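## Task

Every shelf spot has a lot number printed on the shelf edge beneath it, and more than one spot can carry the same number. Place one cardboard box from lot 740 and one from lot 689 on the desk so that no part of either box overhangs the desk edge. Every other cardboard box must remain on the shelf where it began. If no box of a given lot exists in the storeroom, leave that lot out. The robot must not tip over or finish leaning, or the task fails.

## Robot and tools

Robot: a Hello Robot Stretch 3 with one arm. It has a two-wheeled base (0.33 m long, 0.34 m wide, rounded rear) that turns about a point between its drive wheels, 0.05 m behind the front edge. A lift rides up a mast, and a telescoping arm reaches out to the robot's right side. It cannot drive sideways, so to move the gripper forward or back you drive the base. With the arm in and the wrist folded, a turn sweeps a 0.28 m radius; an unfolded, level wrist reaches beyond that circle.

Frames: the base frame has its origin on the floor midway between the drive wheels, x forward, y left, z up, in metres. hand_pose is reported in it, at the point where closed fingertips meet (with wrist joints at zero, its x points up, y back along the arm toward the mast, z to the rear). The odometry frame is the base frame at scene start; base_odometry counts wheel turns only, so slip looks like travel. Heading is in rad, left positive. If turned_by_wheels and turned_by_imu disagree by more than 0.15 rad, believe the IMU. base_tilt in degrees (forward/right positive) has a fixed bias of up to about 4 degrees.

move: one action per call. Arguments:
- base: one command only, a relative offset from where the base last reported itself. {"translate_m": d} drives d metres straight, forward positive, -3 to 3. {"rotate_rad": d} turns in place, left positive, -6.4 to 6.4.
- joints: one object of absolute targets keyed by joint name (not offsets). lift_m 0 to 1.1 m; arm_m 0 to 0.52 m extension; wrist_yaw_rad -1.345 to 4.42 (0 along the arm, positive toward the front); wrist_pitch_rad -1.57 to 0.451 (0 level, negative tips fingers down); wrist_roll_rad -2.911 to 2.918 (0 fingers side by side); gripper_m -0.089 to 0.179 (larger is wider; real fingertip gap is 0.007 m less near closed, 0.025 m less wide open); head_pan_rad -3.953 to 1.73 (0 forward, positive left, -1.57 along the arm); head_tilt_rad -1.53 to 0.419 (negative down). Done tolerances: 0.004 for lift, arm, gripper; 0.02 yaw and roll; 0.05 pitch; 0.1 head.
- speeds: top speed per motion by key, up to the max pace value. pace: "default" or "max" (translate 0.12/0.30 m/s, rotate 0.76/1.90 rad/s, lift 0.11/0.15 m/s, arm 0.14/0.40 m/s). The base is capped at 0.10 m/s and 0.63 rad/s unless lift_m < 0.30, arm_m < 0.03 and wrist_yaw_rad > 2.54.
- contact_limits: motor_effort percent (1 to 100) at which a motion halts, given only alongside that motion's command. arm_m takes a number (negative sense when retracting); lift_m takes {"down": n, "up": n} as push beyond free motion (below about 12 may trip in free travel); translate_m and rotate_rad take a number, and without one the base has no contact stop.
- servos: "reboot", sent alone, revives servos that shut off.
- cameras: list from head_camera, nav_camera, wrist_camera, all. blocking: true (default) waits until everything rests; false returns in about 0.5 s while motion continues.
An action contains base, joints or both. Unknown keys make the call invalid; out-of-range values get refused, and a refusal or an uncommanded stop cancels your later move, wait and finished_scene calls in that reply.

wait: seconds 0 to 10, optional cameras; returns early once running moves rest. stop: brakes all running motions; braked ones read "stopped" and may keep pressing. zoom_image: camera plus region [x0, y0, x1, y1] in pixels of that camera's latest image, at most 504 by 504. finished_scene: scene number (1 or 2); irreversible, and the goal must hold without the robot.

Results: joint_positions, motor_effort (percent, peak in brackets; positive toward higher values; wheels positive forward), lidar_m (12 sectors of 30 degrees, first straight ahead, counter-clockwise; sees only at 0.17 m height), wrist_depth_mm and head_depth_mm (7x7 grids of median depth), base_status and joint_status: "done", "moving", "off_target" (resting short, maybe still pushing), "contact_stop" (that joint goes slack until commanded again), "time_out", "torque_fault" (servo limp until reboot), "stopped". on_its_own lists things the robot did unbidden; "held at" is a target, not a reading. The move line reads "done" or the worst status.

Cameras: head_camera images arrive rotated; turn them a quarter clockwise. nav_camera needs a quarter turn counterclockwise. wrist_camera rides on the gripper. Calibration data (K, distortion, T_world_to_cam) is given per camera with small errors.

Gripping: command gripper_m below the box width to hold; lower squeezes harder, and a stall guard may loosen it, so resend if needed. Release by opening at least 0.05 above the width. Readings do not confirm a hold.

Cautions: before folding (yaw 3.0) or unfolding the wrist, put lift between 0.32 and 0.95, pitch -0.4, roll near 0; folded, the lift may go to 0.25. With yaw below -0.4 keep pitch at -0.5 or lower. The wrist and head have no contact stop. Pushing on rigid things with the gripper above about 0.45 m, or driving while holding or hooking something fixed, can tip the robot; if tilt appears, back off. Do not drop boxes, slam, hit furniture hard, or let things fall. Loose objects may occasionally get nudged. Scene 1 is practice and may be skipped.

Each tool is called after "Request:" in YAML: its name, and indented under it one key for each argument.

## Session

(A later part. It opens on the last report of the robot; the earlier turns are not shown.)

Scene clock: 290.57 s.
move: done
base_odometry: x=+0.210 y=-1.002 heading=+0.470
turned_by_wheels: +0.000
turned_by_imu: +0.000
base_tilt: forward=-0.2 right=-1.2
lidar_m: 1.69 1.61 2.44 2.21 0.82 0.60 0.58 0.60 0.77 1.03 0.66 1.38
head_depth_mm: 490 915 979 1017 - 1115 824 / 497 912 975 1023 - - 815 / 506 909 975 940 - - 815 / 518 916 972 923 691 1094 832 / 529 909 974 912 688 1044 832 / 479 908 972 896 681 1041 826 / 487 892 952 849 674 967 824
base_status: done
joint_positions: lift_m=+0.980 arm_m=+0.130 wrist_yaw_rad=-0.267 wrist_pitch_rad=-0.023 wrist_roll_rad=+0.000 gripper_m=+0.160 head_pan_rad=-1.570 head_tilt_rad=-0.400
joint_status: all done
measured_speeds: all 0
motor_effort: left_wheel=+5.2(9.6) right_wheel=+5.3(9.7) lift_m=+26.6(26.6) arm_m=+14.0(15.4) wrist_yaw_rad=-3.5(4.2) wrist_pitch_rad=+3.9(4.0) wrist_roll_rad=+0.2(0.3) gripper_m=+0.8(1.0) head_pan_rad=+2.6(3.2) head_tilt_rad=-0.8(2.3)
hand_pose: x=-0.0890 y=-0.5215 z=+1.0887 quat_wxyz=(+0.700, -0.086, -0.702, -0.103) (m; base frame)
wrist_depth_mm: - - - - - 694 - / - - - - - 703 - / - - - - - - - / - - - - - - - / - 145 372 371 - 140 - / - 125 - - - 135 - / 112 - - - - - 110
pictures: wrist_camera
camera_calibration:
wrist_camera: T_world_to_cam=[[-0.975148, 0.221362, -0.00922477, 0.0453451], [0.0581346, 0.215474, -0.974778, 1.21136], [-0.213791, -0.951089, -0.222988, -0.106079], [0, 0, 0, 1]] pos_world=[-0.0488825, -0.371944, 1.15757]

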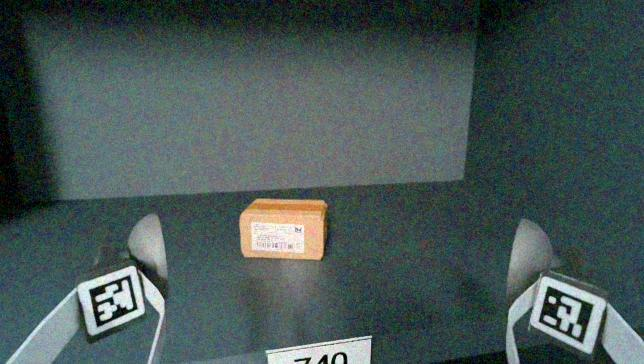

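Request:
move:
  joints: {"lift_m": 0.918, "wrist_yaw_rad": -0.29}
  cameras: ["wrist_camera"]

Request:
move:
  joints: {"arm_m": 0.345}
  contact_limits: {"arm_m": 32}
  cameras: ["wrist_camera", "head_camera"]

Scene clock: 308.97 s.
move: done
base_odometry: x=+0.210 y=-1.002 heading=+0.470
turned_by_wheels: +0.000
turned_by_imu: +0.000
base_tilt: forward=-0.3 right=-1.2
lidar_m: 1.69 1.61 2.44 2.21 0.82 0.60 0.58 0.60 0.77 1.03 0.67 1.39
head_depth_mm: 488 912 975 961 625 - 845 / 496 913 974 948 630 - - / 507 912 976 931 355 - - / 517 913 975 920 621 1016 289 / 526 913 976 909 689 1045 826 / 480 910 974 900 682 1045 830 / 489 891 952 848 676 965 823
base_status: not commanded
joint_positions: lift_m=+0.918 arm_m=+0.130 wrist_yaw_rad=-0.287 wrist_pitch_rad=-0.022 wrist_roll_rad=+0.000 gripper_m=+0.160 head_pan_rad=-1.570 head_tilt_rad=-0.400
joint_status: all done
measured_speeds: all 0
motor_effort: left_wheel=+5.4(5.5) right_wheel=+5.9(6.8) lift_m=+23.3(30.2) arm_m=+8.5(10.5) wrist_yaw_rad=-3.4(5.8) wrist_pitch_rad=+3.7(3.9) wrist_roll_rad=+0.0(0.3) gripper_m=+0.7(0.9) head_pan_rad=+2.0(3.3) head_tilt_rad=-0.8(1.5)
hand_pose: x=-0.0938 y=-0.5201 z=+1.0269 quat_wxyz=(+0.699, -0.093, -0.701, -0.109) (m; base frame)
wrist_depth_mm: - - - - - 690 - / - - - - - - - / - - - - - - - / - - 358 355 - - - / - 145 - - - 138 - / - 125 - - 263 135 - / 112 - - - - - 109
pictures: wrist_camera
camera_calibration:
wrist_camera: T_world_to_cam=[[-0.97061, 0.240479, -0.00927151, 0.0501916], [0.0622608, 0.213707, -0.974912, 1.1506], [-0.232465, -0.946836, -0.222398, -0.119763], [0, 0, 0, 1]] pos_world=[-0.0507618, -0.371358, 1.09557]

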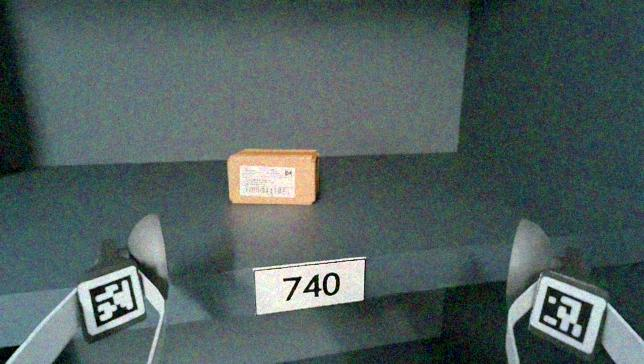

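Scene clock: 311.80 s.
move: done
base_odometry: x=+0.210 y=-1.002 heading=+0.470
turned_by_wheels: +0.000
turned_by_imu: +0.000
base_tilt: forward=-0.4 right=-1.4
lidar_m: 1.69 1.61 2.44 2.21 0.82 0.59 0.58 0.60 0.77 1.03 0.67 1.39
head_depth_mm: 547 915 978 966 362 - 847 / 492 919 973 952 384 1028 843 / 501 914 977 506 456 1061 841 / 512 909 978 919 491 1056 836 / 522 913 971 916 690 1048 829 / 535 912 971 901 683 1041 827 / 483 895 949 850 678 964 821
base_status: not commanded
joint_positions: lift_m=+0.918 arm_m=+0.345 wrist_yaw_rad=-0.291 wrist_pitch_rad=-0.037 wrist_roll_rad=+0.000 gripper_m=+0.160 head_pan_rad=-1.570 head_tilt_rad=-0.400
joint_status: all done
measured_speeds: all 0
motor_effort: left_wheel=+4.6(5.7) right_wheel=+5.4(6.7) lift_m=+18.9(26.8) arm_m=+25.5(25.8) wrist_yaw_rad=+0.1(4.7) wrist_pitch_rad=+6.4(6.8) wrist_roll_rad=+0.1(0.3) gripper_m=+0.6(1.1) head_pan_rad=+2.0(2.9) head_tilt_rad=-0.4(1.4)
contact_limits: arm_m 32 (drawing in: default 32, maximum 55; extending or still: default 41, maximum 69)
hand_pose: x=-0.0946 y=-0.7344 z=+1.0232 quat_wxyz=(+0.698, -0.089, -0.701, -0.116) (m; base frame)
wrist_depth_mm: - - - - - - - / - - - - - - - / - - - - - 537 - / - - - 198 - - - / - 145 154 153 151 138 - / - 125 159 157 155 135 - / 112 - - - - - 110
pictures: head_camera (sideways), wrist_camera
camera_calibration:
head_camera: T_world_to_cam=[[-0.0466003, 0.340404, -0.939124, 1.23787], [0.997511, -0.0339455, -0.0618017, 0.0739726], [-0.0529166, -0.939666, -0.337974, 0.395802], [0, 0, 0, 1]] pos_world=[0.00484123, -0.0469435, 1.30086]
wrist_camera: T_world_to_cam=[[-0.969623, 0.244406, -0.00985296, 0.104488], [0.0670616, 0.226881, -0.971611, 1.19969], [-0.235232, -0.942757, -0.23638, -0.3066], [0, 0, 0, 1]] pos_world=[-0.0512613, -0.586773, 1.09418]

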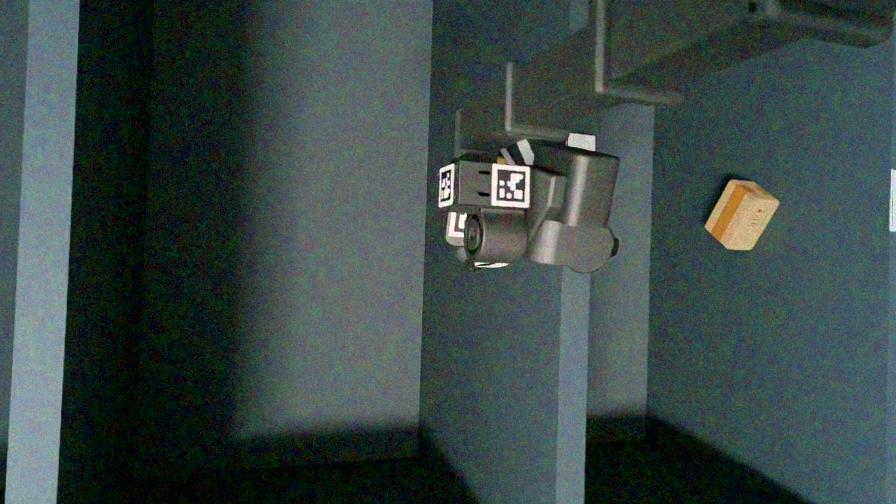

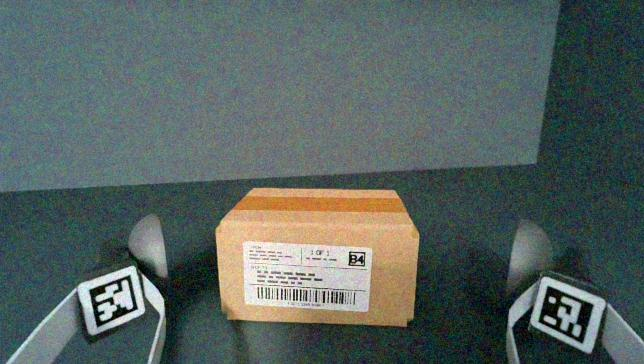

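Request:
move:
  joints: {"arm_m": 0.378}
  contact_limits: {"arm_m": 40}
  cameras: ["wrist_camera"]

Request:
move:
  joints: {"gripper_m": 0.06}
  cameras: ["wrist_camera"]

Scene clock: 328.67 s.
move: done
base_odometry: x=+0.210 y=-1.002 heading=+0.470
turned_by_wheels: +0.000
turned_by_imu: -0.011
base_tilt: forward=-0.5 right=-1.3
lidar_m: 1.69 1.61 1.79 2.30 0.82 0.60 0.57 0.59 0.77 1.03 0.66 1.40
head_depth_mm: 548 920 979 964 341 - 845 / 493 920 980 950 360 1029 846 / 503 915 976 511 615 1060 840 / 513 913 977 791 617 1054 836 / 525 911 972 911 690 1046 828 / 531 912 969 899 683 1041 828 / 484 898 948 880 678 981 823
base_status: not commanded
joint_positions: lift_m=+0.918 arm_m=+0.378 wrist_yaw_rad=-0.291 wrist_pitch_rad=+0.021 wrist_roll_rad=+0.002 gripper_m=+0.160 head_pan_rad=-1.570 head_tilt_rad=-0.400
joint_status: all done
measured_speeds: all 0
motor_effort: left_wheel=+0.3(5.4) right_wheel=-0.1(7.3) lift_m=+7.1(30.2) arm_m=+5.4(33.1) wrist_yaw_rad=+1.1(5.2) wrist_pitch_rad=-4.4(23.7) wrist_roll_rad=-0.8(4.2) gripper_m=+0.9(1.0) head_pan_rad=+1.8(2.7) head_tilt_rad=-0.1(0.9)
contact_limits: arm_m 40 (drawing in: default 32, maximum 55; extending or still: default 41, maximum 69)
hand_pose: x=-0.0951 y=-0.7689 z=+1.0381 quat_wxyz=(+0.700, -0.110, -0.699, -0.095) (m; base frame)
wrist_depth_mm: 341 - - - - - 480 / - - - - - - - / - - - - - - - / - - - - - - - / - 145 - 172 - 138 - / - 125 122 129 129 136 - / 112 - 122 120 119 - 110
pictures: wrist_camera
camera_calibration:
wrist_camera: T_world_to_cam=[[-0.969751, 0.243917, -0.00937072, 0.111719], [0.052695, 0.171709, -0.983737, 1.19083], [-0.238342, -0.954474, -0.179368, -0.4042], [0, 0, 0, 1]] pos_world=[-0.0507488, -0.617525, 1.10001]

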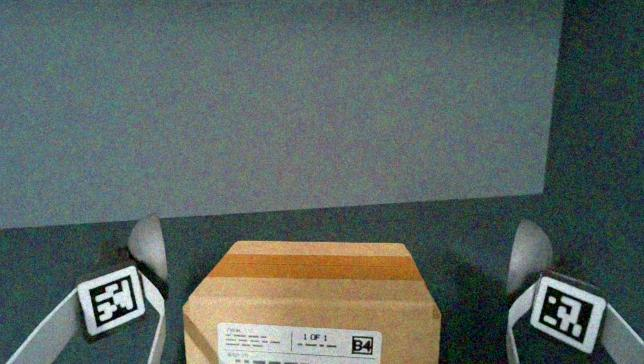

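Scene clock: 330.20 s.
move: done
base_odometry: x=+0.210 y=-1.002 heading=+0.470
turned_by_wheels: +0.000
turned_by_imu: +0.000
base_tilt: forward=-0.3 right=-1.2
lidar_m: 1.69 1.61 1.79 2.30 0.82 0.60 0.57 0.60 0.77 1.03 0.67 1.39
head_depth_mm: 546 920 982 968 340 - 847 / 493 921 978 945 360 1031 843 / 502 912 976 511 616 1061 841 / 512 913 977 851 619 1055 836 / 524 909 975 912 690 1048 831 / 531 909 972 900 683 1043 829 / 485 901 954 882 676 975 826
base_status: not commanded
joint_positions: lift_m=+0.918 arm_m=+0.378 wrist_yaw_rad=-0.291 wrist_pitch_rad=+0.022 wrist_roll_rad=+0.002 gripper_m=+0.061 head_pan_rad=-1.570 head_tilt_rad=-0.400
joint_status: all done
measured_speeds: all 0
motor_effort: left_wheel=+0.2(0.7) right_wheel=-1.8(1.9) lift_m=+9.5(9.6) arm_m=-9.7(11.1) wrist_yaw_rad=+0.2(1.6) wrist_pitch_rad=-4.6(4.6) wrist_roll_rad=-0.6(0.9) gripper_m=-15.1(89.4) head_pan_rad=+2.1(2.5) head_tilt_rad=-0.2(0.7)
contact_limits: arm_m 40 (drawing in: default 32, maximum 55; extending or still: default 41, maximum 69)
hand_pose: x=-0.0951 y=-0.7689 z=+1.0383 quat_wxyz=(+0.700, -0.110, -0.699, -0.095) (m; base frame)
wrist_depth_mm: 339 - - - - - 483 / - - - - - - - / - - - - - - - / - - - - - - - / - - 155 173 172 - - / - - 131 131 133 - - / - - 127 131 136 117 -
pictures: wrist_camera
camera_calibration:
wrist_camera: T_world_to_cam=[[-0.96974, 0.243964, -0.00926381, 0.111607], [0.0524083, 0.170959, -0.983883, 1.1905], [-0.238448, -0.954597, -0.178572, -0.405061], [0, 0, 0, 1]] pos_world=[-0.0507485, -0.617425, 1.10001]

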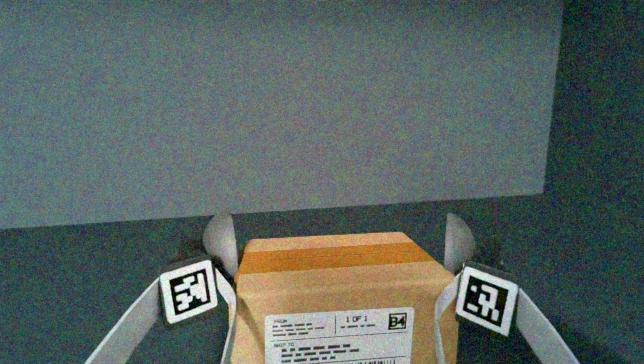

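Request:
move:
  joints: {"gripper_m": 0.045}

Request:
move:
  joints: {"lift_m": 0.98}
  speeds: {"lift_m": 0.05}
  cameras: ["wrist_camera", "head_camera"]

Scene clock: 344.13 s.
move: done
base_odometry: x=+0.210 y=-1.002 heading=+0.470
turned_by_wheels: +0.000
turned_by_imu: +0.000
base_tilt: forward=-0.3 right=-1.2
lidar_m: 1.69 1.61 1.79 2.31 0.82 0.60 0.57 0.59 0.77 1.03 0.67 1.39
head_depth_mm: 547 918 982 960 341 - 844 / 494 919 983 952 360 1031 845 / 503 916 976 510 614 1066 842 / 513 912 975 855 618 1055 836 / 524 909 973 913 693 1048 833 / 531 906 974 903 684 1047 829 / 484 901 949 882 677 979 826
base_status: not commanded
joint_positions: lift_m=+0.918 arm_m=+0.378 wrist_yaw_rad=-0.291 wrist_pitch_rad=+0.022 wrist_roll_rad=+0.002 gripper_m=+0.046 head_pan_rad=-1.570 head_tilt_rad=-0.400
joint_status: all done
measured_speeds: all 0
motor_effort: left_wheel=+0.4(0.7) right_wheel=-0.5(1.9) lift_m=+15.0(15.0) arm_m=-7.7(8.1) wrist_yaw_rad=+0.8(2.0) wrist_pitch_rad=-4.6(4.7) wrist_roll_rad=-1.0(1.0) gripper_m=-20.0(78.1) head_pan_rad=+2.1(2.2) head_tilt_rad=-0.5(1.6)
contact_limits: arm_m 40 (drawing in: default 32, maximum 55; extending or still: default 41, maximum 69)
hand_pose: x=-0.0951 y=-0.7689 z=+1.0384 quat_wxyz=(+0.700, -0.110, -0.699, -0.095) (m; base frame)
wrist_depth_mm: 339 - - - - - 480 / - - - - - - - / - - - - - - - / - - - - - - - / - - 155 172 172 - - / - - 130 138 135 - - / - - 127 131 138 117 -
pictures: none

Scene clock: 345.90 s.
move: done
base_odometry: x=+0.210 y=-1.002 heading=+0.470
turned_by_wheels: +0.000
turned_by_imu: +0.000
base_tilt: forward=-0.2 right=-1.2
lidar_m: 1.69 1.61 1.79 2.30 0.82 0.60 0.57 0.59 0.77 1.03 0.66 1.39
head_depth_mm: 490 917 983 1023 - 1069 846 / 497 916 978 386 665 1066 842 / 506 913 956 463 660 1058 842 / 518 913 974 493 691 1051 834 / 530 911 973 908 686 1049 831 / 477 907 971 897 681 1045 825 / 488 894 946 880 674 977 822
base_status: not commanded
joint_positions: lift_m=+0.980 arm_m=+0.378 wrist_yaw_rad=-0.291 wrist_pitch_rad=-0.025 wrist_roll_rad=+0.002 gripper_m=+0.046 head_pan_rad=-1.570 head_tilt_rad=-0.400
joint_status: all done
measured_speeds: all 0
motor_effort: left_wheel=+0.5(0.8) right_wheel=-1.3(1.6) lift_m=+30.8(34.6) arm_m=-5.9(7.6) wrist_yaw_rad=-0.2(1.5) wrist_pitch_rad=+4.1(4.6) wrist_roll_rad=-0.5(1.0) gripper_m=-19.8(20.3) head_pan_rad=+1.5(2.4) head_tilt_rad=-0.6(1.6)
contact_limits: arm_m 40 (drawing in: default 32, maximum 55; extending or still: default 41, maximum 69)
hand_pose: x=-0.0948 y=-0.7678 z=+1.0882 quat_wxyz=(+0.698, -0.093, -0.701, -0.112) (m; base frame)
wrist_depth_mm: 335 - - - - - 470 / - - - - - - - / - - - - - - - / - - - - - 525 - / - - 152 - 173 - - / - - 131 142 136 - - / - - 125 129 135 117 -
pictures: head_camera (sideways), wrist_camera
camera_calibration:
head_camera: T_world_to_cam=[[-0.0466131, 0.340107, -0.939231, 1.23809], [0.99751, -0.033961, -0.0618032, 0.07398], [-0.0529169, -0.939773, -0.337677, 0.395443], [0, 0, 0, 1]] pos_world=[0.00484119, -0.0469448, 1.30096]
wrist_camera: T_world_to_cam=[[-0.9696, 0.244434, -0.0113327, 0.114783], [0.0656591, 0.215277, -0.974343, 1.26436], [-0.235723, -0.945467, -0.224782, -0.337419], [0, 0, 0, 1]] pos_world=[-0.0512599, -0.619263, 1.15737]

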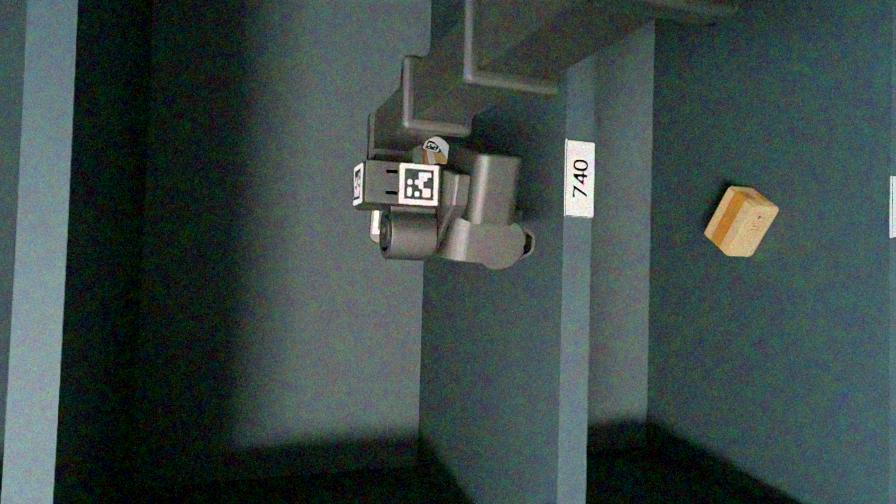

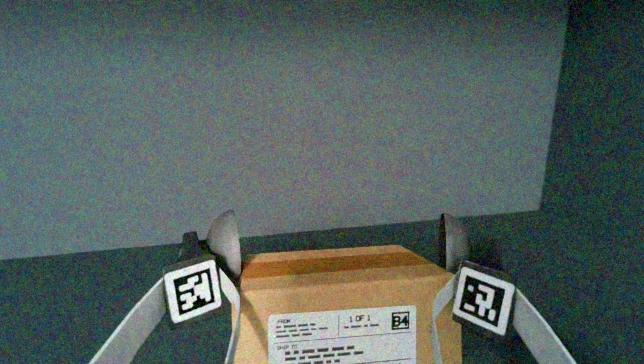

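Request:
move:
  joints: {"arm_m": 0.0, "head_tilt_rad": -0.75}
  cameras: ["head_camera", "wrist_camera"]

Scene clock: 379.30 s.
move: done
base_odometry: x=+0.210 y=-1.002 heading=+0.470
turned_by_wheels: +0.000
turned_by_imu: +0.000
base_tilt: forward=-0.4 right=-1.3
lidar_m: 1.69 1.61 1.79 2.30 0.82 0.60 0.57 0.59 0.77 1.03 0.67 1.39
head_depth_mm: 852 910 666 - - - - / 851 907 662 - - - - / 850 906 655 - - - 1129 / 849 907 646 1190 964 - 1130 / 849 896 670 1162 958 1250 1140 / 847 884 660 1155 952 1243 1140 / 844 858 654 1016 921 1149 1137
base_status: not commanded
joint_positions: lift_m=+0.980 arm_m=+0.001 wrist_yaw_rad=-0.291 wrist_pitch_rad=-0.026 wrist_roll_rad=+0.002 gripper_m=+0.046 head_pan_rad=-1.570 head_tilt_rad=-0.750
joint_status: all done
measured_speeds: all 0
motor_effort: left_wheel=+0.6(1.1) right_wheel=-0.8(1.7) lift_m=+25.6(26.4) arm_m=-12.6(15.1) wrist_yaw_rad=+0.4(2.1) wrist_pitch_rad=+4.3(4.4) wrist_roll_rad=-0.7(1.0) gripper_m=-20.2(20.3) head_pan_rad=+1.7(2.3) head_tilt_rad=+2.9(8.7)
hand_pose: x=-0.0947 y=-0.3903 z=+1.0880 quat_wxyz=(+0.698, -0.093, -0.701, -0.112) (m; base frame)
wrist_depth_mm: - - - - 817 - - / - - - - 807 - - / 644 - - - 858 - 459 / - - - - - - 466 / - - 152 - - - 472 / - - 131 141 135 - - / - - 125 129 135 117 511
pictures: head_camera (sideways), wrist_camera
camera_calibration:
head_camera: T_world_to_cam=[[-0.0468388, 0.641868, -0.765383, 1.01137], [0.997495, -0.0106096, -0.0699407, 0.0845419], [-0.0530131, -0.766742, -0.639763, 0.78846], [0, 0, 0, 1]] pos_world=[0.00484023, -0.0437266, 1.28443]
wrist_camera: T_world_to_cam=[[-0.969606, 0.244406, -0.0113891, 0.022591], [0.0658785, 0.215957, -0.974178, 1.183], [-0.235635, -0.945319, -0.225494, 0.0202413], [0, 0, 0, 1]] pos_world=[-0.0512601, -0.241863, 1.15727]

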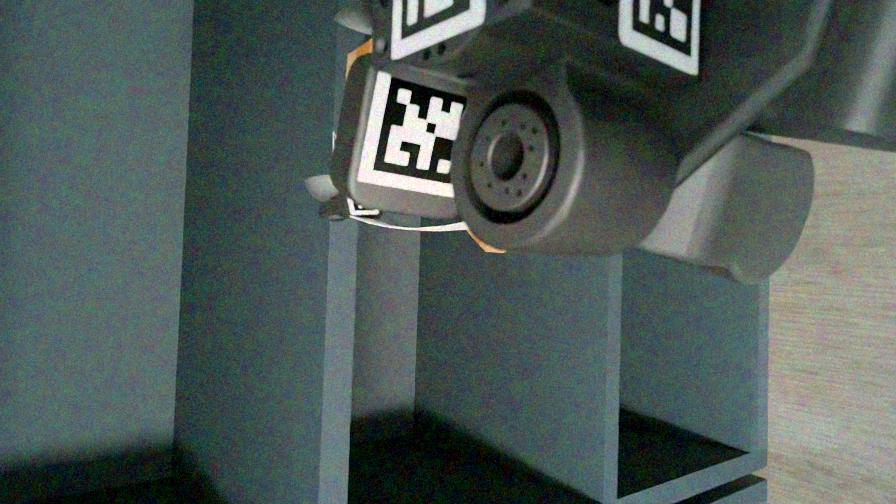

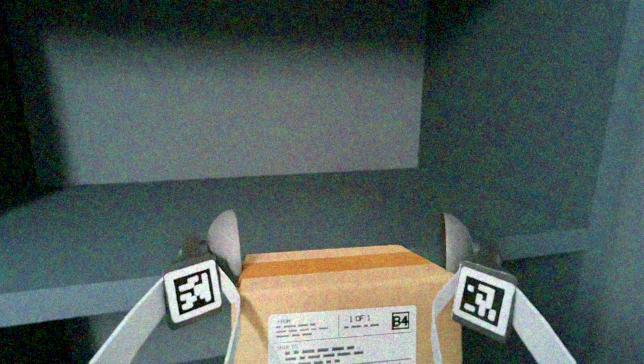

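Request:
move:
  joints: {"wrist_yaw_rad": 1.57, "lift_m": 0.8}
  cameras: ["head_camera", "wrist_camera"]

Scene clock: 391.90 s.
move: done
base_odometry: x=+0.210 y=-1.002 heading=+0.470
turned_by_wheels: +0.000
turned_by_imu: +0.000
base_tilt: forward=-0.2 right=-1.3
lidar_m: 1.69 1.61 1.79 2.30 0.82 0.60 0.57 0.59 0.77 1.03 0.66 1.39
head_depth_mm: 852 907 670 1198 991 1247 - / 849 903 661 1191 980 1301 - / 850 906 655 1179 971 1267 - / 849 905 648 1167 967 1226 323 / 847 898 672 1158 961 1248 319 / 848 885 663 1150 953 1241 295 / 849 853 655 1015 921 1146 352
base_status: not commanded
joint_positions: lift_m=+0.800 arm_m=+0.001 wrist_yaw_rad=+1.567 wrist_pitch_rad=-0.027 wrist_roll_rad=+0.002 gripper_m=+0.046 head_pan_rad=-1.570 head_tilt_rad=-0.750
joint_status: all done
measured_speeds: all 0
motor_effort: left_wheel=+0.0(0.9) right_wheel=-0.6(1.7) lift_m=+24.6(27.0) arm_m=-4.8(8.3) wrist_yaw_rad=+2.6(7.1) wrist_pitch_rad=+4.4(4.5) wrist_roll_rad=-0.7(1.0) gripper_m=-19.1(20.2) head_pan_rad=+1.4(2.0) head_tilt_rad=+2.0(3.5)
hand_pose: x=+0.2341 y=-0.1466 z=+0.9078 quat_wxyz=(+0.508, +0.506, -0.494, +0.492) (m; base frame)
wrist_depth_mm: - - - - - - - / - - - - - - - / - - - - - - - / - - - - - - - / - - - - - - - / - 124 131 141 135 - 788 / - - 125 129 135 - -
pictures: head_camera (sideways), wrist_camera
camera_calibration:
head_camera: T_world_to_cam=[[-0.0468535, 0.641594, -0.765612, 1.01166], [0.997494, -0.0106264, -0.0699492, 0.084552], [-0.0530147, -0.766971, -0.639488, 0.788096], [0, 0, 0, 1]] pos_world=[0.00484018, -0.0437281, 1.28443]
wrist_camera: T_world_to_cam=[[0.0401779, -0.999127, -0.0114555, -0.138756], [-0.226667, 0.00205206, -0.97397, 0.970059], [0.973143, 0.0417287, -0.226386, 0.149986], [0, 0, 0, 1]] pos_world=[0.0794972, -0.146884, 0.977173]

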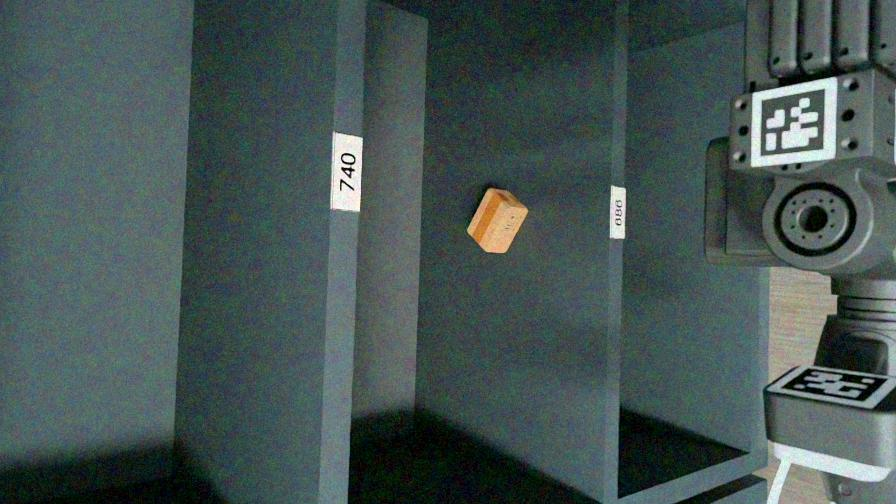

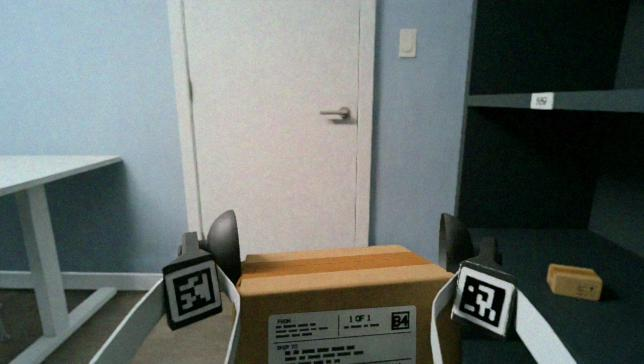

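Request:
zoom_image:
  camera: "head_camera"
  region: [583, 177, 653, 247]

Request:
zoom_image:
  camera: "wrist_camera"
  region: [510, 70, 580, 130]

Scaled by 7.200 from the camera's 896x504 image, which has a finer 1280x720 frame.

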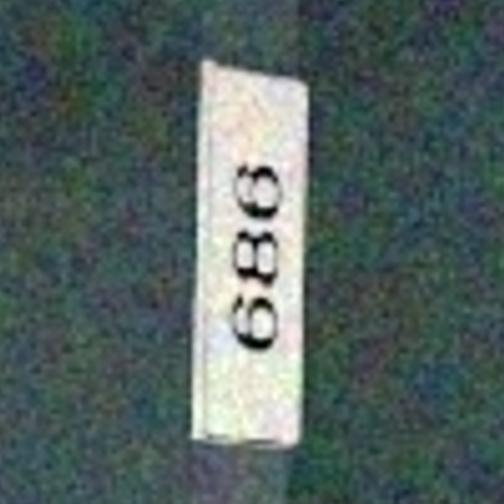

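Scaled by 7.200.

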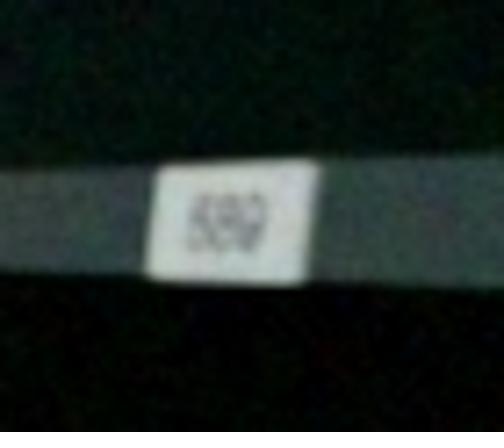

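Request:
zoom_image:
  camera: "head_camera"
  region: [604, 190, 634, 232]

Scaled by 12.000 from the camera's 896x504 image, which has a finer 1280x720 frame.

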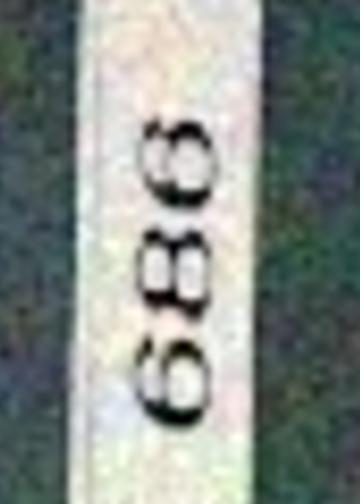

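Request:
move:
  joints: {"wrist_yaw_rad": -0.3, "lift_m": 0.42}
  cameras: ["wrist_camera"]

Scene clock: 433.63 s.
move: done
base_odometry: x=+0.210 y=-1.002 heading=+0.470
turned_by_wheels: +0.000
turned_by_imu: +0.000
base_tilt: forward=-0.3 right=-1.2
lidar_m: 1.69 1.62 1.79 2.30 0.82 0.60 0.57 0.59 0.77 1.03 0.66 1.39
head_depth_mm: 848 911 670 1196 983 1230 1166 / 848 909 663 1191 978 1279 1154 / 850 907 653 1175 975 1266 1112 / 849 908 647 1166 961 1256 1120 / 848 899 671 1161 960 1246 1136 / 849 883 663 1146 950 1241 1136 / 848 858 654 1019 921 1142 1136
base_status: not commanded
joint_positions: lift_m=+0.420 arm_m=+0.001 wrist_yaw_rad=-0.297 wrist_pitch_rad=-0.027 wrist_roll_rad=+0.002 gripper_m=+0.046 head_pan_rad=-1.570 head_tilt_rad=-0.750
joint_status: all done
measured_speeds: all 0
motor_effort: left_wheel=+0.1(1.0) right_wheel=-1.1(1.9) lift_m=+23.9(27.6) arm_m=+6.2(6.5) wrist_yaw_rad=-3.2(5.8) wrist_pitch_rad=+4.5(4.7) wrist_roll_rad=-0.8(1.0) gripper_m=-19.4(20.1) head_pan_rad=+1.1(1.7) head_tilt_rad=+2.4(3.1)
hand_pose: x=-0.0963 y=-0.3898 z=+0.5277 quat_wxyz=(+0.697, -0.095, -0.701, -0.114) (m; base frame)
wrist_depth_mm: - - - - 805 - - / - - - - 828 - - / - - 509 - - - 447 / 301 317 326 - - - 465 / 670 - 152 - 173 - 472 / - - 131 142 135 - 497 / - - 125 129 135 120 -
pictures: wrist_camera
camera_calibration:
wrist_camera: T_world_to_cam=[[-0.968012, 0.250643, -0.0114399, 0.0171376], [0.0676132, 0.216678, -0.973899, 0.637486], [-0.241622, -0.943519, -0.226694, -0.105291], [0, 0, 0, 1]] pos_world=[-0.0519538, -0.241769, 0.597174]

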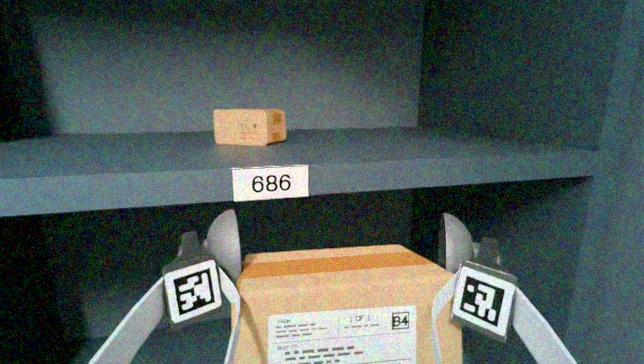

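Request:
move:
  joints: {"wrist_yaw_rad": 1.57, "lift_m": 0.78, "head_pan_rad": -0.6, "head_tilt_rad": -0.4}

Request:
move:
  base: {"rotate_rad": 1.148}
  cameras: ["nav_camera"]

Request:
move:
  base: {"translate_m": 1.29}
  cameras: ["nav_camera", "wrist_camera"]

Scene clock: 451.20 s.
move: done
base_odometry: x=+0.210 y=-1.002 heading=+0.470
turned_by_wheels: +0.000
turned_by_imu: +0.000
base_tilt: forward=-0.3 right=-1.2
lidar_m: 1.69 1.61 1.79 2.29 0.82 0.60 0.57 0.60 0.77 1.03 0.67 1.39
head_depth_mm: 1024 1087 1137 668 697 727 779 / 1148 1210 1278 945 1348 1026 878 / 1299 1362 1439 1020 1443 1098 1300 / 1282 1372 1461 1224 1428 1499 1327 / 1202 1275 1358 1456 1497 1634 1387 / 1470 1574 1684 1798 1957 1690 1401 / 1452 1532 1620 1720 1843 1734 1394
base_status: not commanded
joint_positions: lift_m=+0.780 arm_m=+0.001 wrist_yaw_rad=+1.567 wrist_pitch_rad=-0.027 wrist_roll_rad=+0.002 gripper_m=+0.046 head_pan_rad=-0.600 head_tilt_rad=-0.400
joint_status: all done
measured_speeds: all 0
motor_effort: left_wheel=+0.5(1.3) right_wheel=-0.6(1.9) lift_m=+30.0(34.3) arm_m=+12.1(13.2) wrist_yaw_rad=+2.6(6.0) wrist_pitch_rad=+4.5(4.7) wrist_roll_rad=-0.7(1.0) gripper_m=-19.5(20.2) head_pan_rad=-2.8(4.7) head_tilt_rad=-3.1(7.6)
hand_pose: x=+0.2341 y=-0.1466 z=+0.8877 quat_wxyz=(+0.508, +0.506, -0.494, +0.492) (m; base frame)
wrist_depth_mm: - - - - - - - / - - - - - - - / - - - - - - - / - - - - - - - / - - - - - - - / - 124 131 142 135 124 - / - - 125 129 135 - -
pictures: none

Scene clock: 454.13 s.
move: done
base_odometry: x=+0.210 y=-1.002 heading=+1.618
turned_by_wheels: +1.148
turned_by_imu: +1.130
base_tilt: forward=-0.2 right=-1.3
lidar_m: 1.80 1.71 0.75 0.58 0.58 0.61 0.79 0.97 0.67 1.39 1.69 1.61
head_depth_mm: 1420 1484 1557 1641 1755 1783 1423 / 1478 1568 1648 1737 1874 1793 1422 / 1574 1669 1775 1870 2013 1783 1415 / 1660 1764 1889 1997 2129 1777 1408 / 1776 1872 2023 1836 2100 1750 1400 / 1873 1996 2163 1652 2253 1736 1393 / 2008 2149 2336 1770 2343 1733 1393
base_status: done
joint_positions: lift_m=+0.780 arm_m=+0.001 wrist_yaw_rad=+1.567 wrist_pitch_rad=-0.027 wrist_roll_rad=+0.002 gripper_m=+0.046 head_pan_rad=-0.600 head_tilt_rad=-0.400
joint_status: not commanded
measured_speeds: all 0
motor_effort: left_wheel=-9.4(12.4) right_wheel=+9.2(13.2) lift_m=+30.0(31.5) arm_m=+7.3(12.9) wrist_yaw_rad=+0.9(3.6) wrist_pitch_rad=+4.5(4.6) wrist_roll_rad=-0.6(1.0) gripper_m=-19.5(20.2) head_pan_rad=-3.4(3.8) head_tilt_rad=-4.5(4.7)
hand_pose: x=+0.2341 y=-0.1466 z=+0.8877 quat_wxyz=(+0.508, +0.506, -0.494, +0.492) (m; base frame)
wrist_depth_mm: - - - - - - - / - - - - - - - / - - - - - - - / - - - - - - - / - - - - - - - / - 124 131 141 135 - - / - - 125 129 135 - -
pictures: nav_camera (sideways)
camera_calibration:
nav_camera: T_world_to_cam=[[0.310854, -0.192004, 0.930862, -1.1703], [-0.551594, -0.834024, 0.0121709, 0.0377041], [0.774025, -0.517241, -0.365168, 0.423808], [0, 0, 0, 1]] pos_world=[0.056552, 0.0259551, 1.24369]

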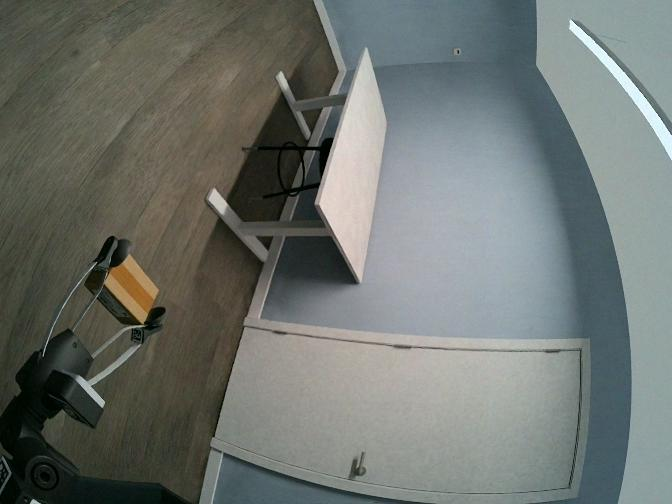

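Scene clock: 468.17 s.
move: done
base_odometry: x=+0.150 y=+0.286 heading=+1.617
turned_by_wheels: +0.000
turned_by_imu: +0.000
base_tilt: forward=-0.3 right=-1.1
lidar_m: 1.27 2.54 1.47 1.14 1.13 1.19 1.75 1.75 1.50 0.74 0.74 0.59
head_depth_mm: 964 1012 1063 1127 1121 816 643 / 1013 1065 1131 1197 1103 811 642 / 1062 1129 1200 1270 1097 802 637 / 1124 1193 1270 1362 1081 799 632 / 1197 1277 1366 1436 1078 794 631 / 1280 1364 1472 1529 1064 790 666 / 1360 1462 1586 1621 1058 786 1307
base_status: done
joint_positions: lift_m=+0.780 arm_m=+0.001 wrist_yaw_rad=+1.567 wrist_pitch_rad=-0.027 wrist_roll_rad=+0.002 gripper_m=+0.046 head_pan_rad=-0.600 head_tilt_rad=-0.400
joint_status: not commanded
measured_speeds: all 0
motor_effort: left_wheel=+1.9(9.0) right_wheel=+7.0(13.8) lift_m=+25.3(30.5) arm_m=-14.1(14.5) wrist_yaw_rad=+2.0(3.8) wrist_pitch_rad=+4.4(4.7) wrist_roll_rad=-0.6(1.0) gripper_m=-19.6(20.4) head_pan_rad=-3.1(3.8) head_tilt_rad=-2.6(4.9)
hand_pose: x=+0.2341 y=-0.1466 z=+0.8877 quat_wxyz=(+0.508, +0.506, -0.494, +0.492) (m; base frame)
wrist_depth_mm: - - - - - - - / - - - - - - - / - - - - - - - / - - - - - - - / - - - 627 - - - / - 124 131 141 135 - - / - - 125 129 135 117 -
pictures: nav_camera (sideways), wrist_camera
camera_calibration:
nav_camera: T_world_to_cam=[[0.310926, -0.192053, 0.930828, -1.17026], [-0.551593, -0.834025, 0.0121691, 0.0377063], [0.773996, -0.517222, -0.365255, 0.423917], [0, 0, 0, 1]] pos_world=[0.0565518, 0.0259553, 1.24369]
wrist_camera: T_world_to_cam=[[0.0401757, -0.999127, -0.0114681, -0.138977], [-0.226974, 0.00205177, -0.973899, 0.950558], [0.973072, 0.04173, -0.226693, 0.14566], [0, 0, 0, 1]] pos_world=[0.0795974, -0.146884, 0.957174]

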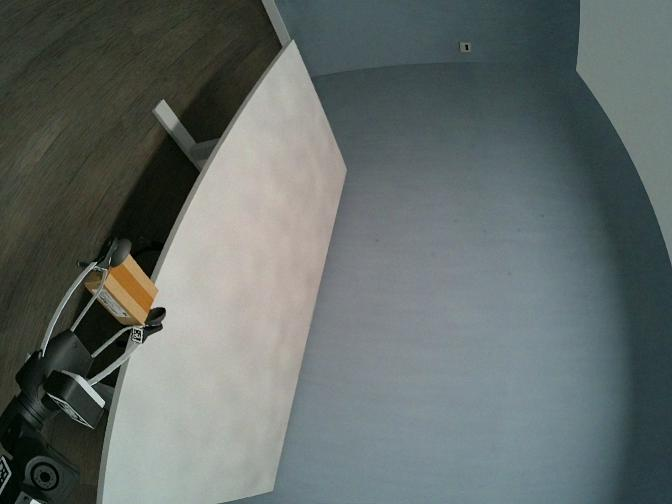

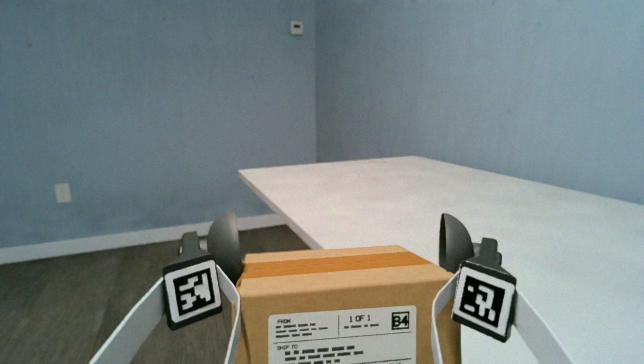

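Request:
move:
  base: {"rotate_rad": 0.45}

Request:
move:
  joints: {"wrist_yaw_rad": 0.0, "head_pan_rad": -1.57, "head_tilt_rad": -0.5}
  cameras: ["head_camera", "wrist_camera"]

Scene clock: 483.30 s.
move: done
base_odometry: x=+0.150 y=+0.286 heading=+2.067
turned_by_wheels: +0.450
turned_by_imu: +0.442
base_tilt: forward=-0.3 right=-1.1
lidar_m: 2.54 1.58 1.16 1.12 1.16 1.60 1.74 1.62 1.21 0.74 0.59 1.27
head_depth_mm: 1224 1259 1310 1361 1116 814 643 / 1348 1412 1467 1505 1104 806 640 / 1528 1600 1679 1656 1095 804 698 / 1738 1843 1948 1974 1090 828 1412 / 2037 2162 2313 2425 1079 1636 1397 / 2265 2425 2578 2722 1199 1742 1391 / 2138 2285 2432 2575 2225 1744 1388
base_status: done
joint_positions: lift_m=+0.780 arm_m=+0.001 wrist_yaw_rad=+1.567 wrist_pitch_rad=-0.027 wrist_roll_rad=+0.002 gripper_m=+0.046 head_pan_rad=-0.600 head_tilt_rad=-0.400
joint_status: not commanded
measured_speeds: all 0
motor_effort: left_wheel=-9.0(13.1) right_wheel=+8.9(12.0) lift_m=+24.7(25.3) arm_m=-13.5(14.1) wrist_yaw_rad=+3.1(3.3) wrist_pitch_rad=+4.4(4.6) wrist_roll_rad=-0.8(0.9) gripper_m=-19.6(20.1) head_pan_rad=-2.2(3.6) head_tilt_rad=-2.0(3.0)
hand_pose: x=+0.2341 y=-0.1465 z=+0.8877 quat_wxyz=(+0.508, +0.506, -0.494, +0.492) (m; base frame)
wrist_depth_mm: - - - - - - - / - - - - - - - / - - - - - - - / - - - - - - - / - - - - - - - / - 124 131 141 135 - - / - - 125 129 135 - -
pictures: none

Scene clock: 485.23 s.
move: done
base_odometry: x=+0.150 y=+0.286 heading=+2.067
turned_by_wheels: +0.000
turned_by_imu: +0.000
base_tilt: forward=-0.3 right=-1.1
lidar_m: 2.53 1.58 1.16 1.12 1.16 1.60 1.74 1.63 1.21 0.74 0.59 1.27
head_depth_mm: 965 1037 1136 1246 1367 754 610 / 963 1041 1131 1230 945 724 607 / 960 1041 1129 1210 939 722 586 / 959 1038 1134 1202 930 716 466 / 958 1034 1130 1206 924 711 583 / 957 1037 1127 1214 915 710 595 / 957 1034 1127 1205 915 706 592
base_status: not commanded
joint_positions: lift_m=+0.780 arm_m=+0.001 wrist_yaw_rad=+0.003 wrist_pitch_rad=-0.027 wrist_roll_rad=+0.002 gripper_m=+0.046 head_pan_rad=-1.578 head_tilt_rad=-0.501
joint_status: all done
measured_speeds: translate_m=+0.000 rotate_rad=+0.000 lift_m=+0.000 arm_m=+0.000 wrist_yaw_rad=+0.000 wrist_pitch_rad=+0.000 wrist_roll_rad=+0.000 head_pan_rad=+0.024 head_tilt_rad=+0.000
motor_effort: left_wheel=-9.3(9.4) right_wheel=+8.7(9.1) lift_m=+25.9(26.4) arm_m=-11.3(13.3) wrist_yaw_rad=-2.3(6.7) wrist_pitch_rad=+4.6(4.6) wrist_roll_rad=-0.7(1.0) gripper_m=-19.6(20.0) head_pan_rad=+3.8(4.9) head_tilt_rad=-3.8(7.1)
hand_pose: x=-0.0207 y=-0.4010 z=+0.8877 quat_wxyz=(+0.707, +0.011, -0.707, -0.009) (m; base frame)
wrist_depth_mm: - - - - - - - / - - - - - - - / - - - - - - - / - - - - - - - / - - 152 - - - - / - - 131 141 135 124 - / - - 125 129 135 117 -
pictures: head_camera (sideways), wrist_camera
camera_calibration:
head_camera: T_world_to_cam=[[-0.0431396, 0.433792, -0.89998, 1.18681], [0.997243, -0.0357423, -0.0650297, 0.0781937], [-0.0603767, -0.900304, -0.431054, 0.516919], [0, 0, 0, 1]] pos_world=[0.00443048, -0.0466513, 1.29601]
wrist_camera: T_world_to_cam=[[-0.998841, -0.046728, -0.0114991, -0.0225778], [0.000593191, 0.226984, -0.973898, 0.988153], [0.0481184, -0.972777, -0.226693, -0.0217364], [0, 0, 0, 1]] pos_world=[-0.0220919, -0.246495, 0.957174]

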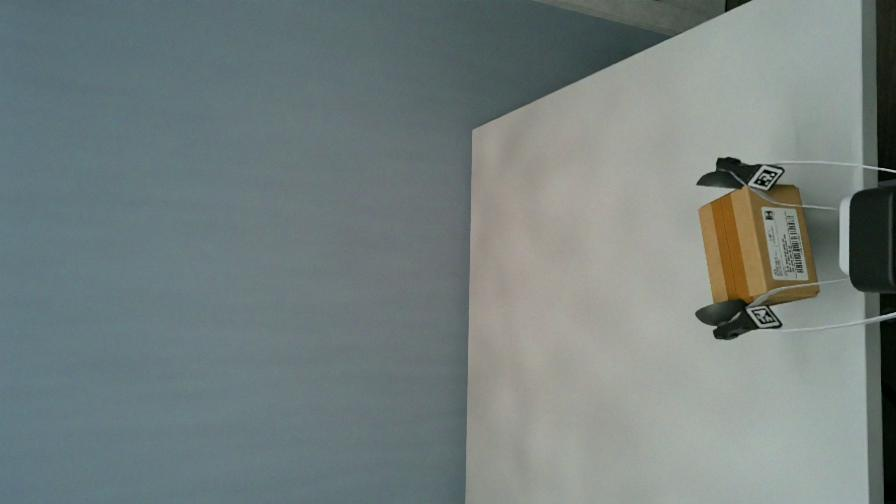

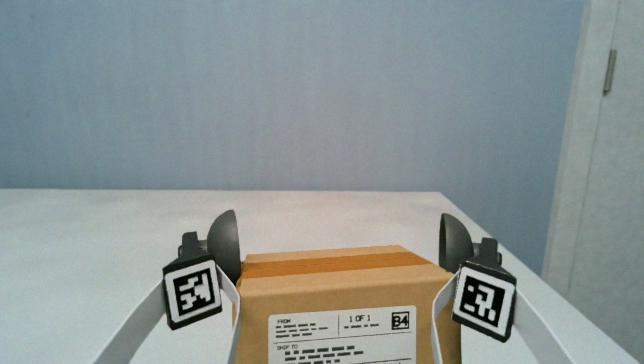

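Request:
move:
  joints: {"arm_m": 0.26}

Request:
move:
  joints: {"lift_m": 0.68}

Request:
move:
  joints: {"lift_m": 0.63}
  speeds: {"lift_m": 0.02}
  contact_limits: {"lift_m": {"down": 14}}
  cameras: ["head_camera", "wrist_camera"]

Scene clock: 501.73 s.
move: done
base_odometry: x=+0.150 y=+0.286 heading=+2.067
turned_by_wheels: +0.000
turned_by_imu: +0.000
base_tilt: forward=-0.4 right=-1.1
lidar_m: 2.53 1.57 1.16 1.12 1.16 1.59 1.75 1.62 1.21 0.74 0.59 1.27
head_depth_mm: 962 1037 1128 1236 1375 732 317 / 960 1039 1132 1231 947 393 326 / 961 1033 1126 1203 688 442 603 / 960 1034 1130 1205 539 479 600 / 960 1040 1129 1206 890 712 597 / 961 1032 1122 1206 918 708 594 / 957 1037 1129 1211 912 705 591
base_status: not commanded
joint_positions: lift_m=+0.780 arm_m=+0.260 wrist_yaw_rad=+0.003 wrist_pitch_rad=-0.027 wrist_roll_rad=+0.002 gripper_m=+0.046 head_pan_rad=-1.570 head_tilt_rad=-0.501
joint_status: all done
measured_speeds: all 0
motor_effort: left_wheel=-9.0(9.4) right_wheel=+8.6(9.1) lift_m=+29.2(29.8) arm_m=+12.9(16.3) wrist_yaw_rad=-3.0(4.7) wrist_pitch_rad=+4.6(4.6) wrist_roll_rad=-0.7(1.0) gripper_m=-19.6(20.3) head_pan_rad=+2.8(4.3) head_tilt_rad=+2.6(3.1)
hand_pose: x=-0.0207 y=-0.6605 z=+0.8877 quat_wxyz=(+0.707, +0.011, -0.707, -0.009) (m; base frame)
wrist_depth_mm: - - - - - - - / - - - - - - - / - - - - - - - / - - - - - - - / - - 152 - - - - / - - 131 142 135 - - / - - 125 129 135 117 -
pictures: none

Scene clock: 503.47 s.
move: done
base_odometry: x=+0.150 y=+0.286 heading=+2.067
turned_by_wheels: +0.000
turned_by_imu: +0.000
base_tilt: forward=-0.3 right=-1.1
lidar_m: 2.54 1.58 1.16 1.12 1.16 1.59 1.74 1.62 1.21 0.74 0.59 1.27
head_depth_mm: 959 1038 1130 1244 1383 731 611 / 959 1044 1131 1229 948 727 420 / 958 1039 1131 1200 936 504 496 / 956 1035 1129 1217 929 575 569 / 954 1042 1129 1205 925 713 597 / 958 1029 1129 1203 915 709 596 / 959 1037 1130 1204 912 705 593
base_status: not commanded
joint_positions: lift_m=+0.680 arm_m=+0.260 wrist_yaw_rad=+0.003 wrist_pitch_rad=-0.027 wrist_roll_rad=+0.002 gripper_m=+0.046 head_pan_rad=-1.570 head_tilt_rad=-0.501
joint_status: all done
measured_speeds: all 0
motor_effort: left_wheel=-8.8(9.3) right_wheel=+8.1(9.1) lift_m=+25.1(27.3) arm_m=+12.9(14.0) wrist_yaw_rad=-3.3(4.4) wrist_pitch_rad=+4.5(4.6) wrist_roll_rad=-0.7(1.0) gripper_m=-19.5(20.0) head_pan_rad=+3.0(3.8) head_tilt_rad=+4.7(4.7)
hand_pose: x=-0.0207 y=-0.6605 z=+0.7877 quat_wxyz=(+0.707, +0.011, -0.707, -0.009) (m; base frame)
wrist_depth_mm: - - - - - - - / - - - - - - - / - - - - - - - / - - - - - - - / - - 152 - - - - / - - 131 142 135 - - / - - 125 129 135 117 -
pictures: none

Scene clock: 505.63 s.
move: contact_stop
base_odometry: x=+0.150 y=+0.286 heading=+2.067
turned_by_wheels: +0.000
turned_by_imu: +0.000
base_tilt: forward=-0.4 right=-1.2
lidar_m: 2.54 1.57 1.16 1.12 1.16 1.60 1.74 1.62 1.21 0.74 0.59 1.27
head_depth_mm: 965 1036 1129 1238 1374 734 613 / 957 1039 1135 1221 953 728 468 / 960 1037 1128 1207 941 724 500 / 959 1040 1126 1207 934 591 538 / 957 1034 1131 1203 924 713 598 / 959 1038 1130 1202 919 710 594 / 962 1035 1125 1207 910 707 592
base_status: not commanded
joint_positions: lift_m=+0.650 arm_m=+0.260 wrist_yaw_rad=+0.002 wrist_pitch_rad=+0.023 wrist_roll_rad=-0.001 gripper_m=+0.046 head_pan_rad=-1.570 head_tilt_rad=-0.500
joint_status: lift_m contact_stop (moved -0.030 of -0.050)
measured_speeds: all 0
on_its_own: lift_m is slack since a contact_stop (your +0.630 is given up)
motor_effort: left_wheel=-6.8(9.4) right_wheel=+5.6(9.1) lift_m=+26.2(26.4) arm_m=+10.8(12.7) wrist_yaw_rad=-2.4(3.6) wrist_pitch_rad=-4.8(6.8) wrist_roll_rad=+0.3(0.9) gripper_m=-19.9(20.0) head_pan_rad=+3.1(3.6) head_tilt_rad=+3.3(5.1)
contact_limits: lift_m down 14 (down: maximum 72; up: maximum 65)
hand_pose: x=-0.0210 y=-0.6617 z=+0.7701 quat_wxyz=(+0.708, -0.007, -0.706, +0.008) (m; base frame)
wrist_depth_mm: - - - - - - - / - - - - - - - / - - - - - - - / - - - - - - - / - - 152 172 171 - - / - - 133 137 136 - - / - - 127 132 139 - -
pictures: head_camera (sideways), wrist_camera
camera_calibration:
head_camera: T_world_to_cam=[[-0.04663, 0.431995, -0.90067, 1.18775], [0.99751, -0.0276251, -0.0648937, 0.0779919], [-0.0529149, -0.901453, -0.429631, 0.515051], [0, 0, 0, 1]] pos_world=[0.00484115, -0.046654, 1.29612]
wrist_camera: T_world_to_cam=[[-0.998921, -0.0459764, -0.00649076, -0.0398312], [-0.001793, 0.17788, -0.98405, 0.908032], [0.0463977, -0.982977, -0.177771, -0.346397], [0, 0, 0, 1]] pos_world=[-0.0220882, -0.503853, 0.831711]

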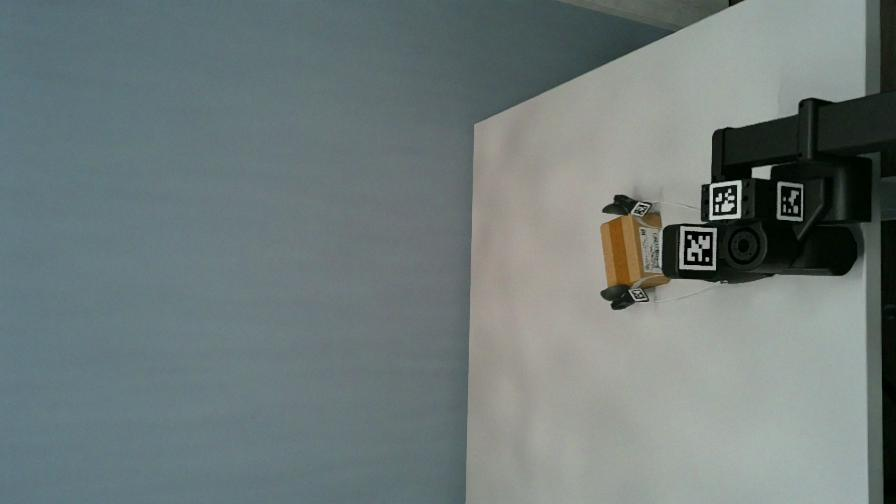

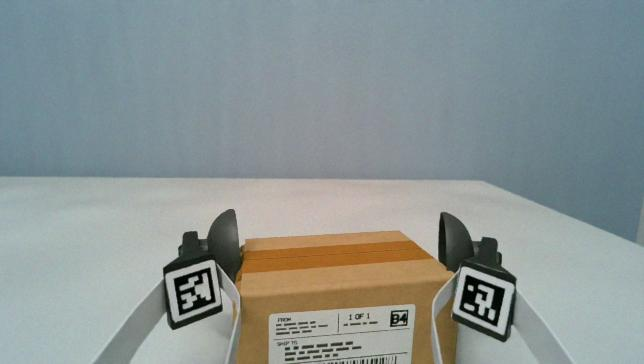

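Request:
move:
  joints: {"gripper_m": 0.16}
  cameras: ["wrist_camera"]

Request:
move:
  joints: {"arm_m": 0.1}
  cameras: ["wrist_camera"]

Scene clock: 515.30 s.
move: done
base_odometry: x=+0.150 y=+0.286 heading=+2.067
turned_by_wheels: +0.000
turned_by_imu: +0.000
base_tilt: forward=-0.3 right=-1.2
lidar_m: 2.53 1.58 1.16 1.12 1.16 1.60 1.74 1.62 1.21 0.74 0.59 1.27
head_depth_mm: 960 1036 1132 1239 1374 733 610 / 962 1037 1133 1226 946 728 467 / 957 1036 1126 1207 940 724 499 / 961 1034 1127 1209 933 593 538 / 960 1036 1135 1205 929 714 599 / 958 1040 1128 1205 917 711 595 / 961 1032 1129 1210 914 709 593
base_status: not commanded
joint_positions: lift_m=+0.650 arm_m=+0.260 wrist_yaw_rad=-0.002 wrist_pitch_rad=+0.008 wrist_roll_rad=+0.000 gripper_m=+0.160 head_pan_rad=-1.570 head_tilt_rad=-0.500
joint_status: all done
measured_speeds: all 0
on_its_own: lift_m is slack since a contact_stop (your +0.630 is given up)
motor_effort: left_wheel=-7.4(7.4) right_wheel=+5.4(6.1) lift_m=+27.2(27.4) arm_m=+6.3(8.5) wrist_yaw_rad=+1.6(2.7) wrist_pitch_rad=-1.9(4.8) wrist_roll_rad=+0.0(0.5) gripper_m=+0.9(81.7) head_pan_rad=+2.5(3.6) head_tilt_rad=+2.1(3.7)
contact_limits: lift_m down 14 (down: maximum 72; up: maximum 65)
hand_pose: x=-0.0218 y=-0.6614 z=+0.7672 quat_wxyz=(+0.707, -0.003, -0.707, +0.002) (m; base frame)
wrist_depth_mm: - - - - - - - / - - - - - - - / - - - - - - - / - - - - - - - / - 145 - 163 163 138 - / - 125 127 131 135 135 - / 112 - 129 133 139 - 109
pictures: wrist_camera
camera_calibration:
wrist_camera: T_world_to_cam=[[-0.999053, -0.0427816, -0.00792718, -0.0373571], [-0.000466134, 0.192706, -0.981256, 0.912755], [0.0435074, -0.980323, -0.192544, -0.333538], [0, 0, 0, 1]] pos_world=[-0.022385, -0.504467, 0.83113]

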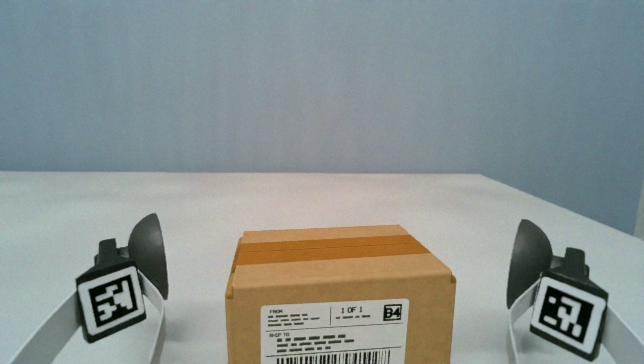

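Scene clock: 517.73 s.
move: done
base_odometry: x=+0.150 y=+0.286 heading=+2.067
turned_by_wheels: +0.000
turned_by_imu: +0.000
base_tilt: forward=-0.4 right=-1.2
lidar_m: 2.53 1.57 1.16 1.12 1.16 1.60 1.74 1.62 1.21 0.74 0.59 1.27
head_depth_mm: 960 1037 1134 1246 1379 734 610 / 962 1036 1135 1226 949 729 608 / 960 1034 1127 1202 937 722 605 / 961 1036 1131 1207 932 719 454 / 958 1037 1131 1210 927 715 596 / 961 1038 1133 1203 917 710 595 / 962 1036 1132 1205 910 706 593
base_status: not commanded
joint_positions: lift_m=+0.651 arm_m=+0.100 wrist_yaw_rad=-0.002 wrist_pitch_rad=-0.015 wrist_roll_rad=+0.000 gripper_m=+0.160 head_pan_rad=-1.570 head_tilt_rad=-0.500
joint_status: all done
measured_speeds: all 0
on_its_own: lift_m is slack since a contact_stop (your +0.630 is given up)
motor_effort: left_wheel=-7.0(7.4) right_wheel=+5.4(6.6) lift_m=+26.9(27.5) arm_m=-13.2(15.5) wrist_yaw_rad=+0.9(2.5) wrist_pitch_rad=+2.2(2.8) wrist_roll_rad=-0.2(0.4) gripper_m=+0.6(1.1) head_pan_rad=+2.8(3.4) head_tilt_rad=+2.3(3.4)
contact_limits: lift_m down 14 (down: maximum 72; up: maximum 65)
hand_pose: x=-0.0218 y=-0.5008 z=+0.7613 quat_wxyz=(+0.707, +0.005, -0.707, -0.006) (m; base frame)
wrist_depth_mm: - - - - - - - / - - - - - - - / - - - - - - - / - - - 288 - - - / - 145 - 292 - 138 - / - 125 - - - 135 - / 112 - - - - - 109
pictures: wrist_camera
camera_calibration:
wrist_camera: T_world_to_cam=[[-0.999053, -0.0425682, -0.0090043, -0.029603], [-0.00036749, 0.215195, -0.976571, 0.883756], [0.0435086, -0.975643, -0.215007, -0.157789], [0, 0, 0, 1]] pos_world=[-0.022385, -0.345386, 0.828858]

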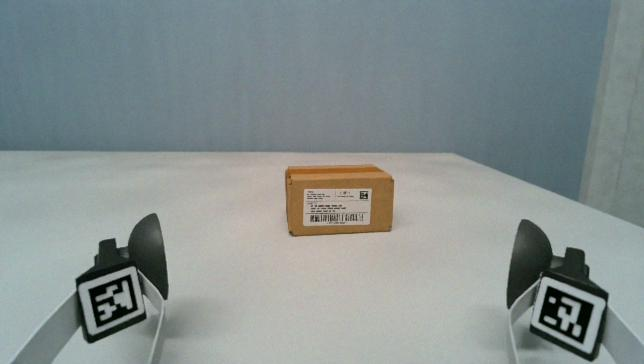

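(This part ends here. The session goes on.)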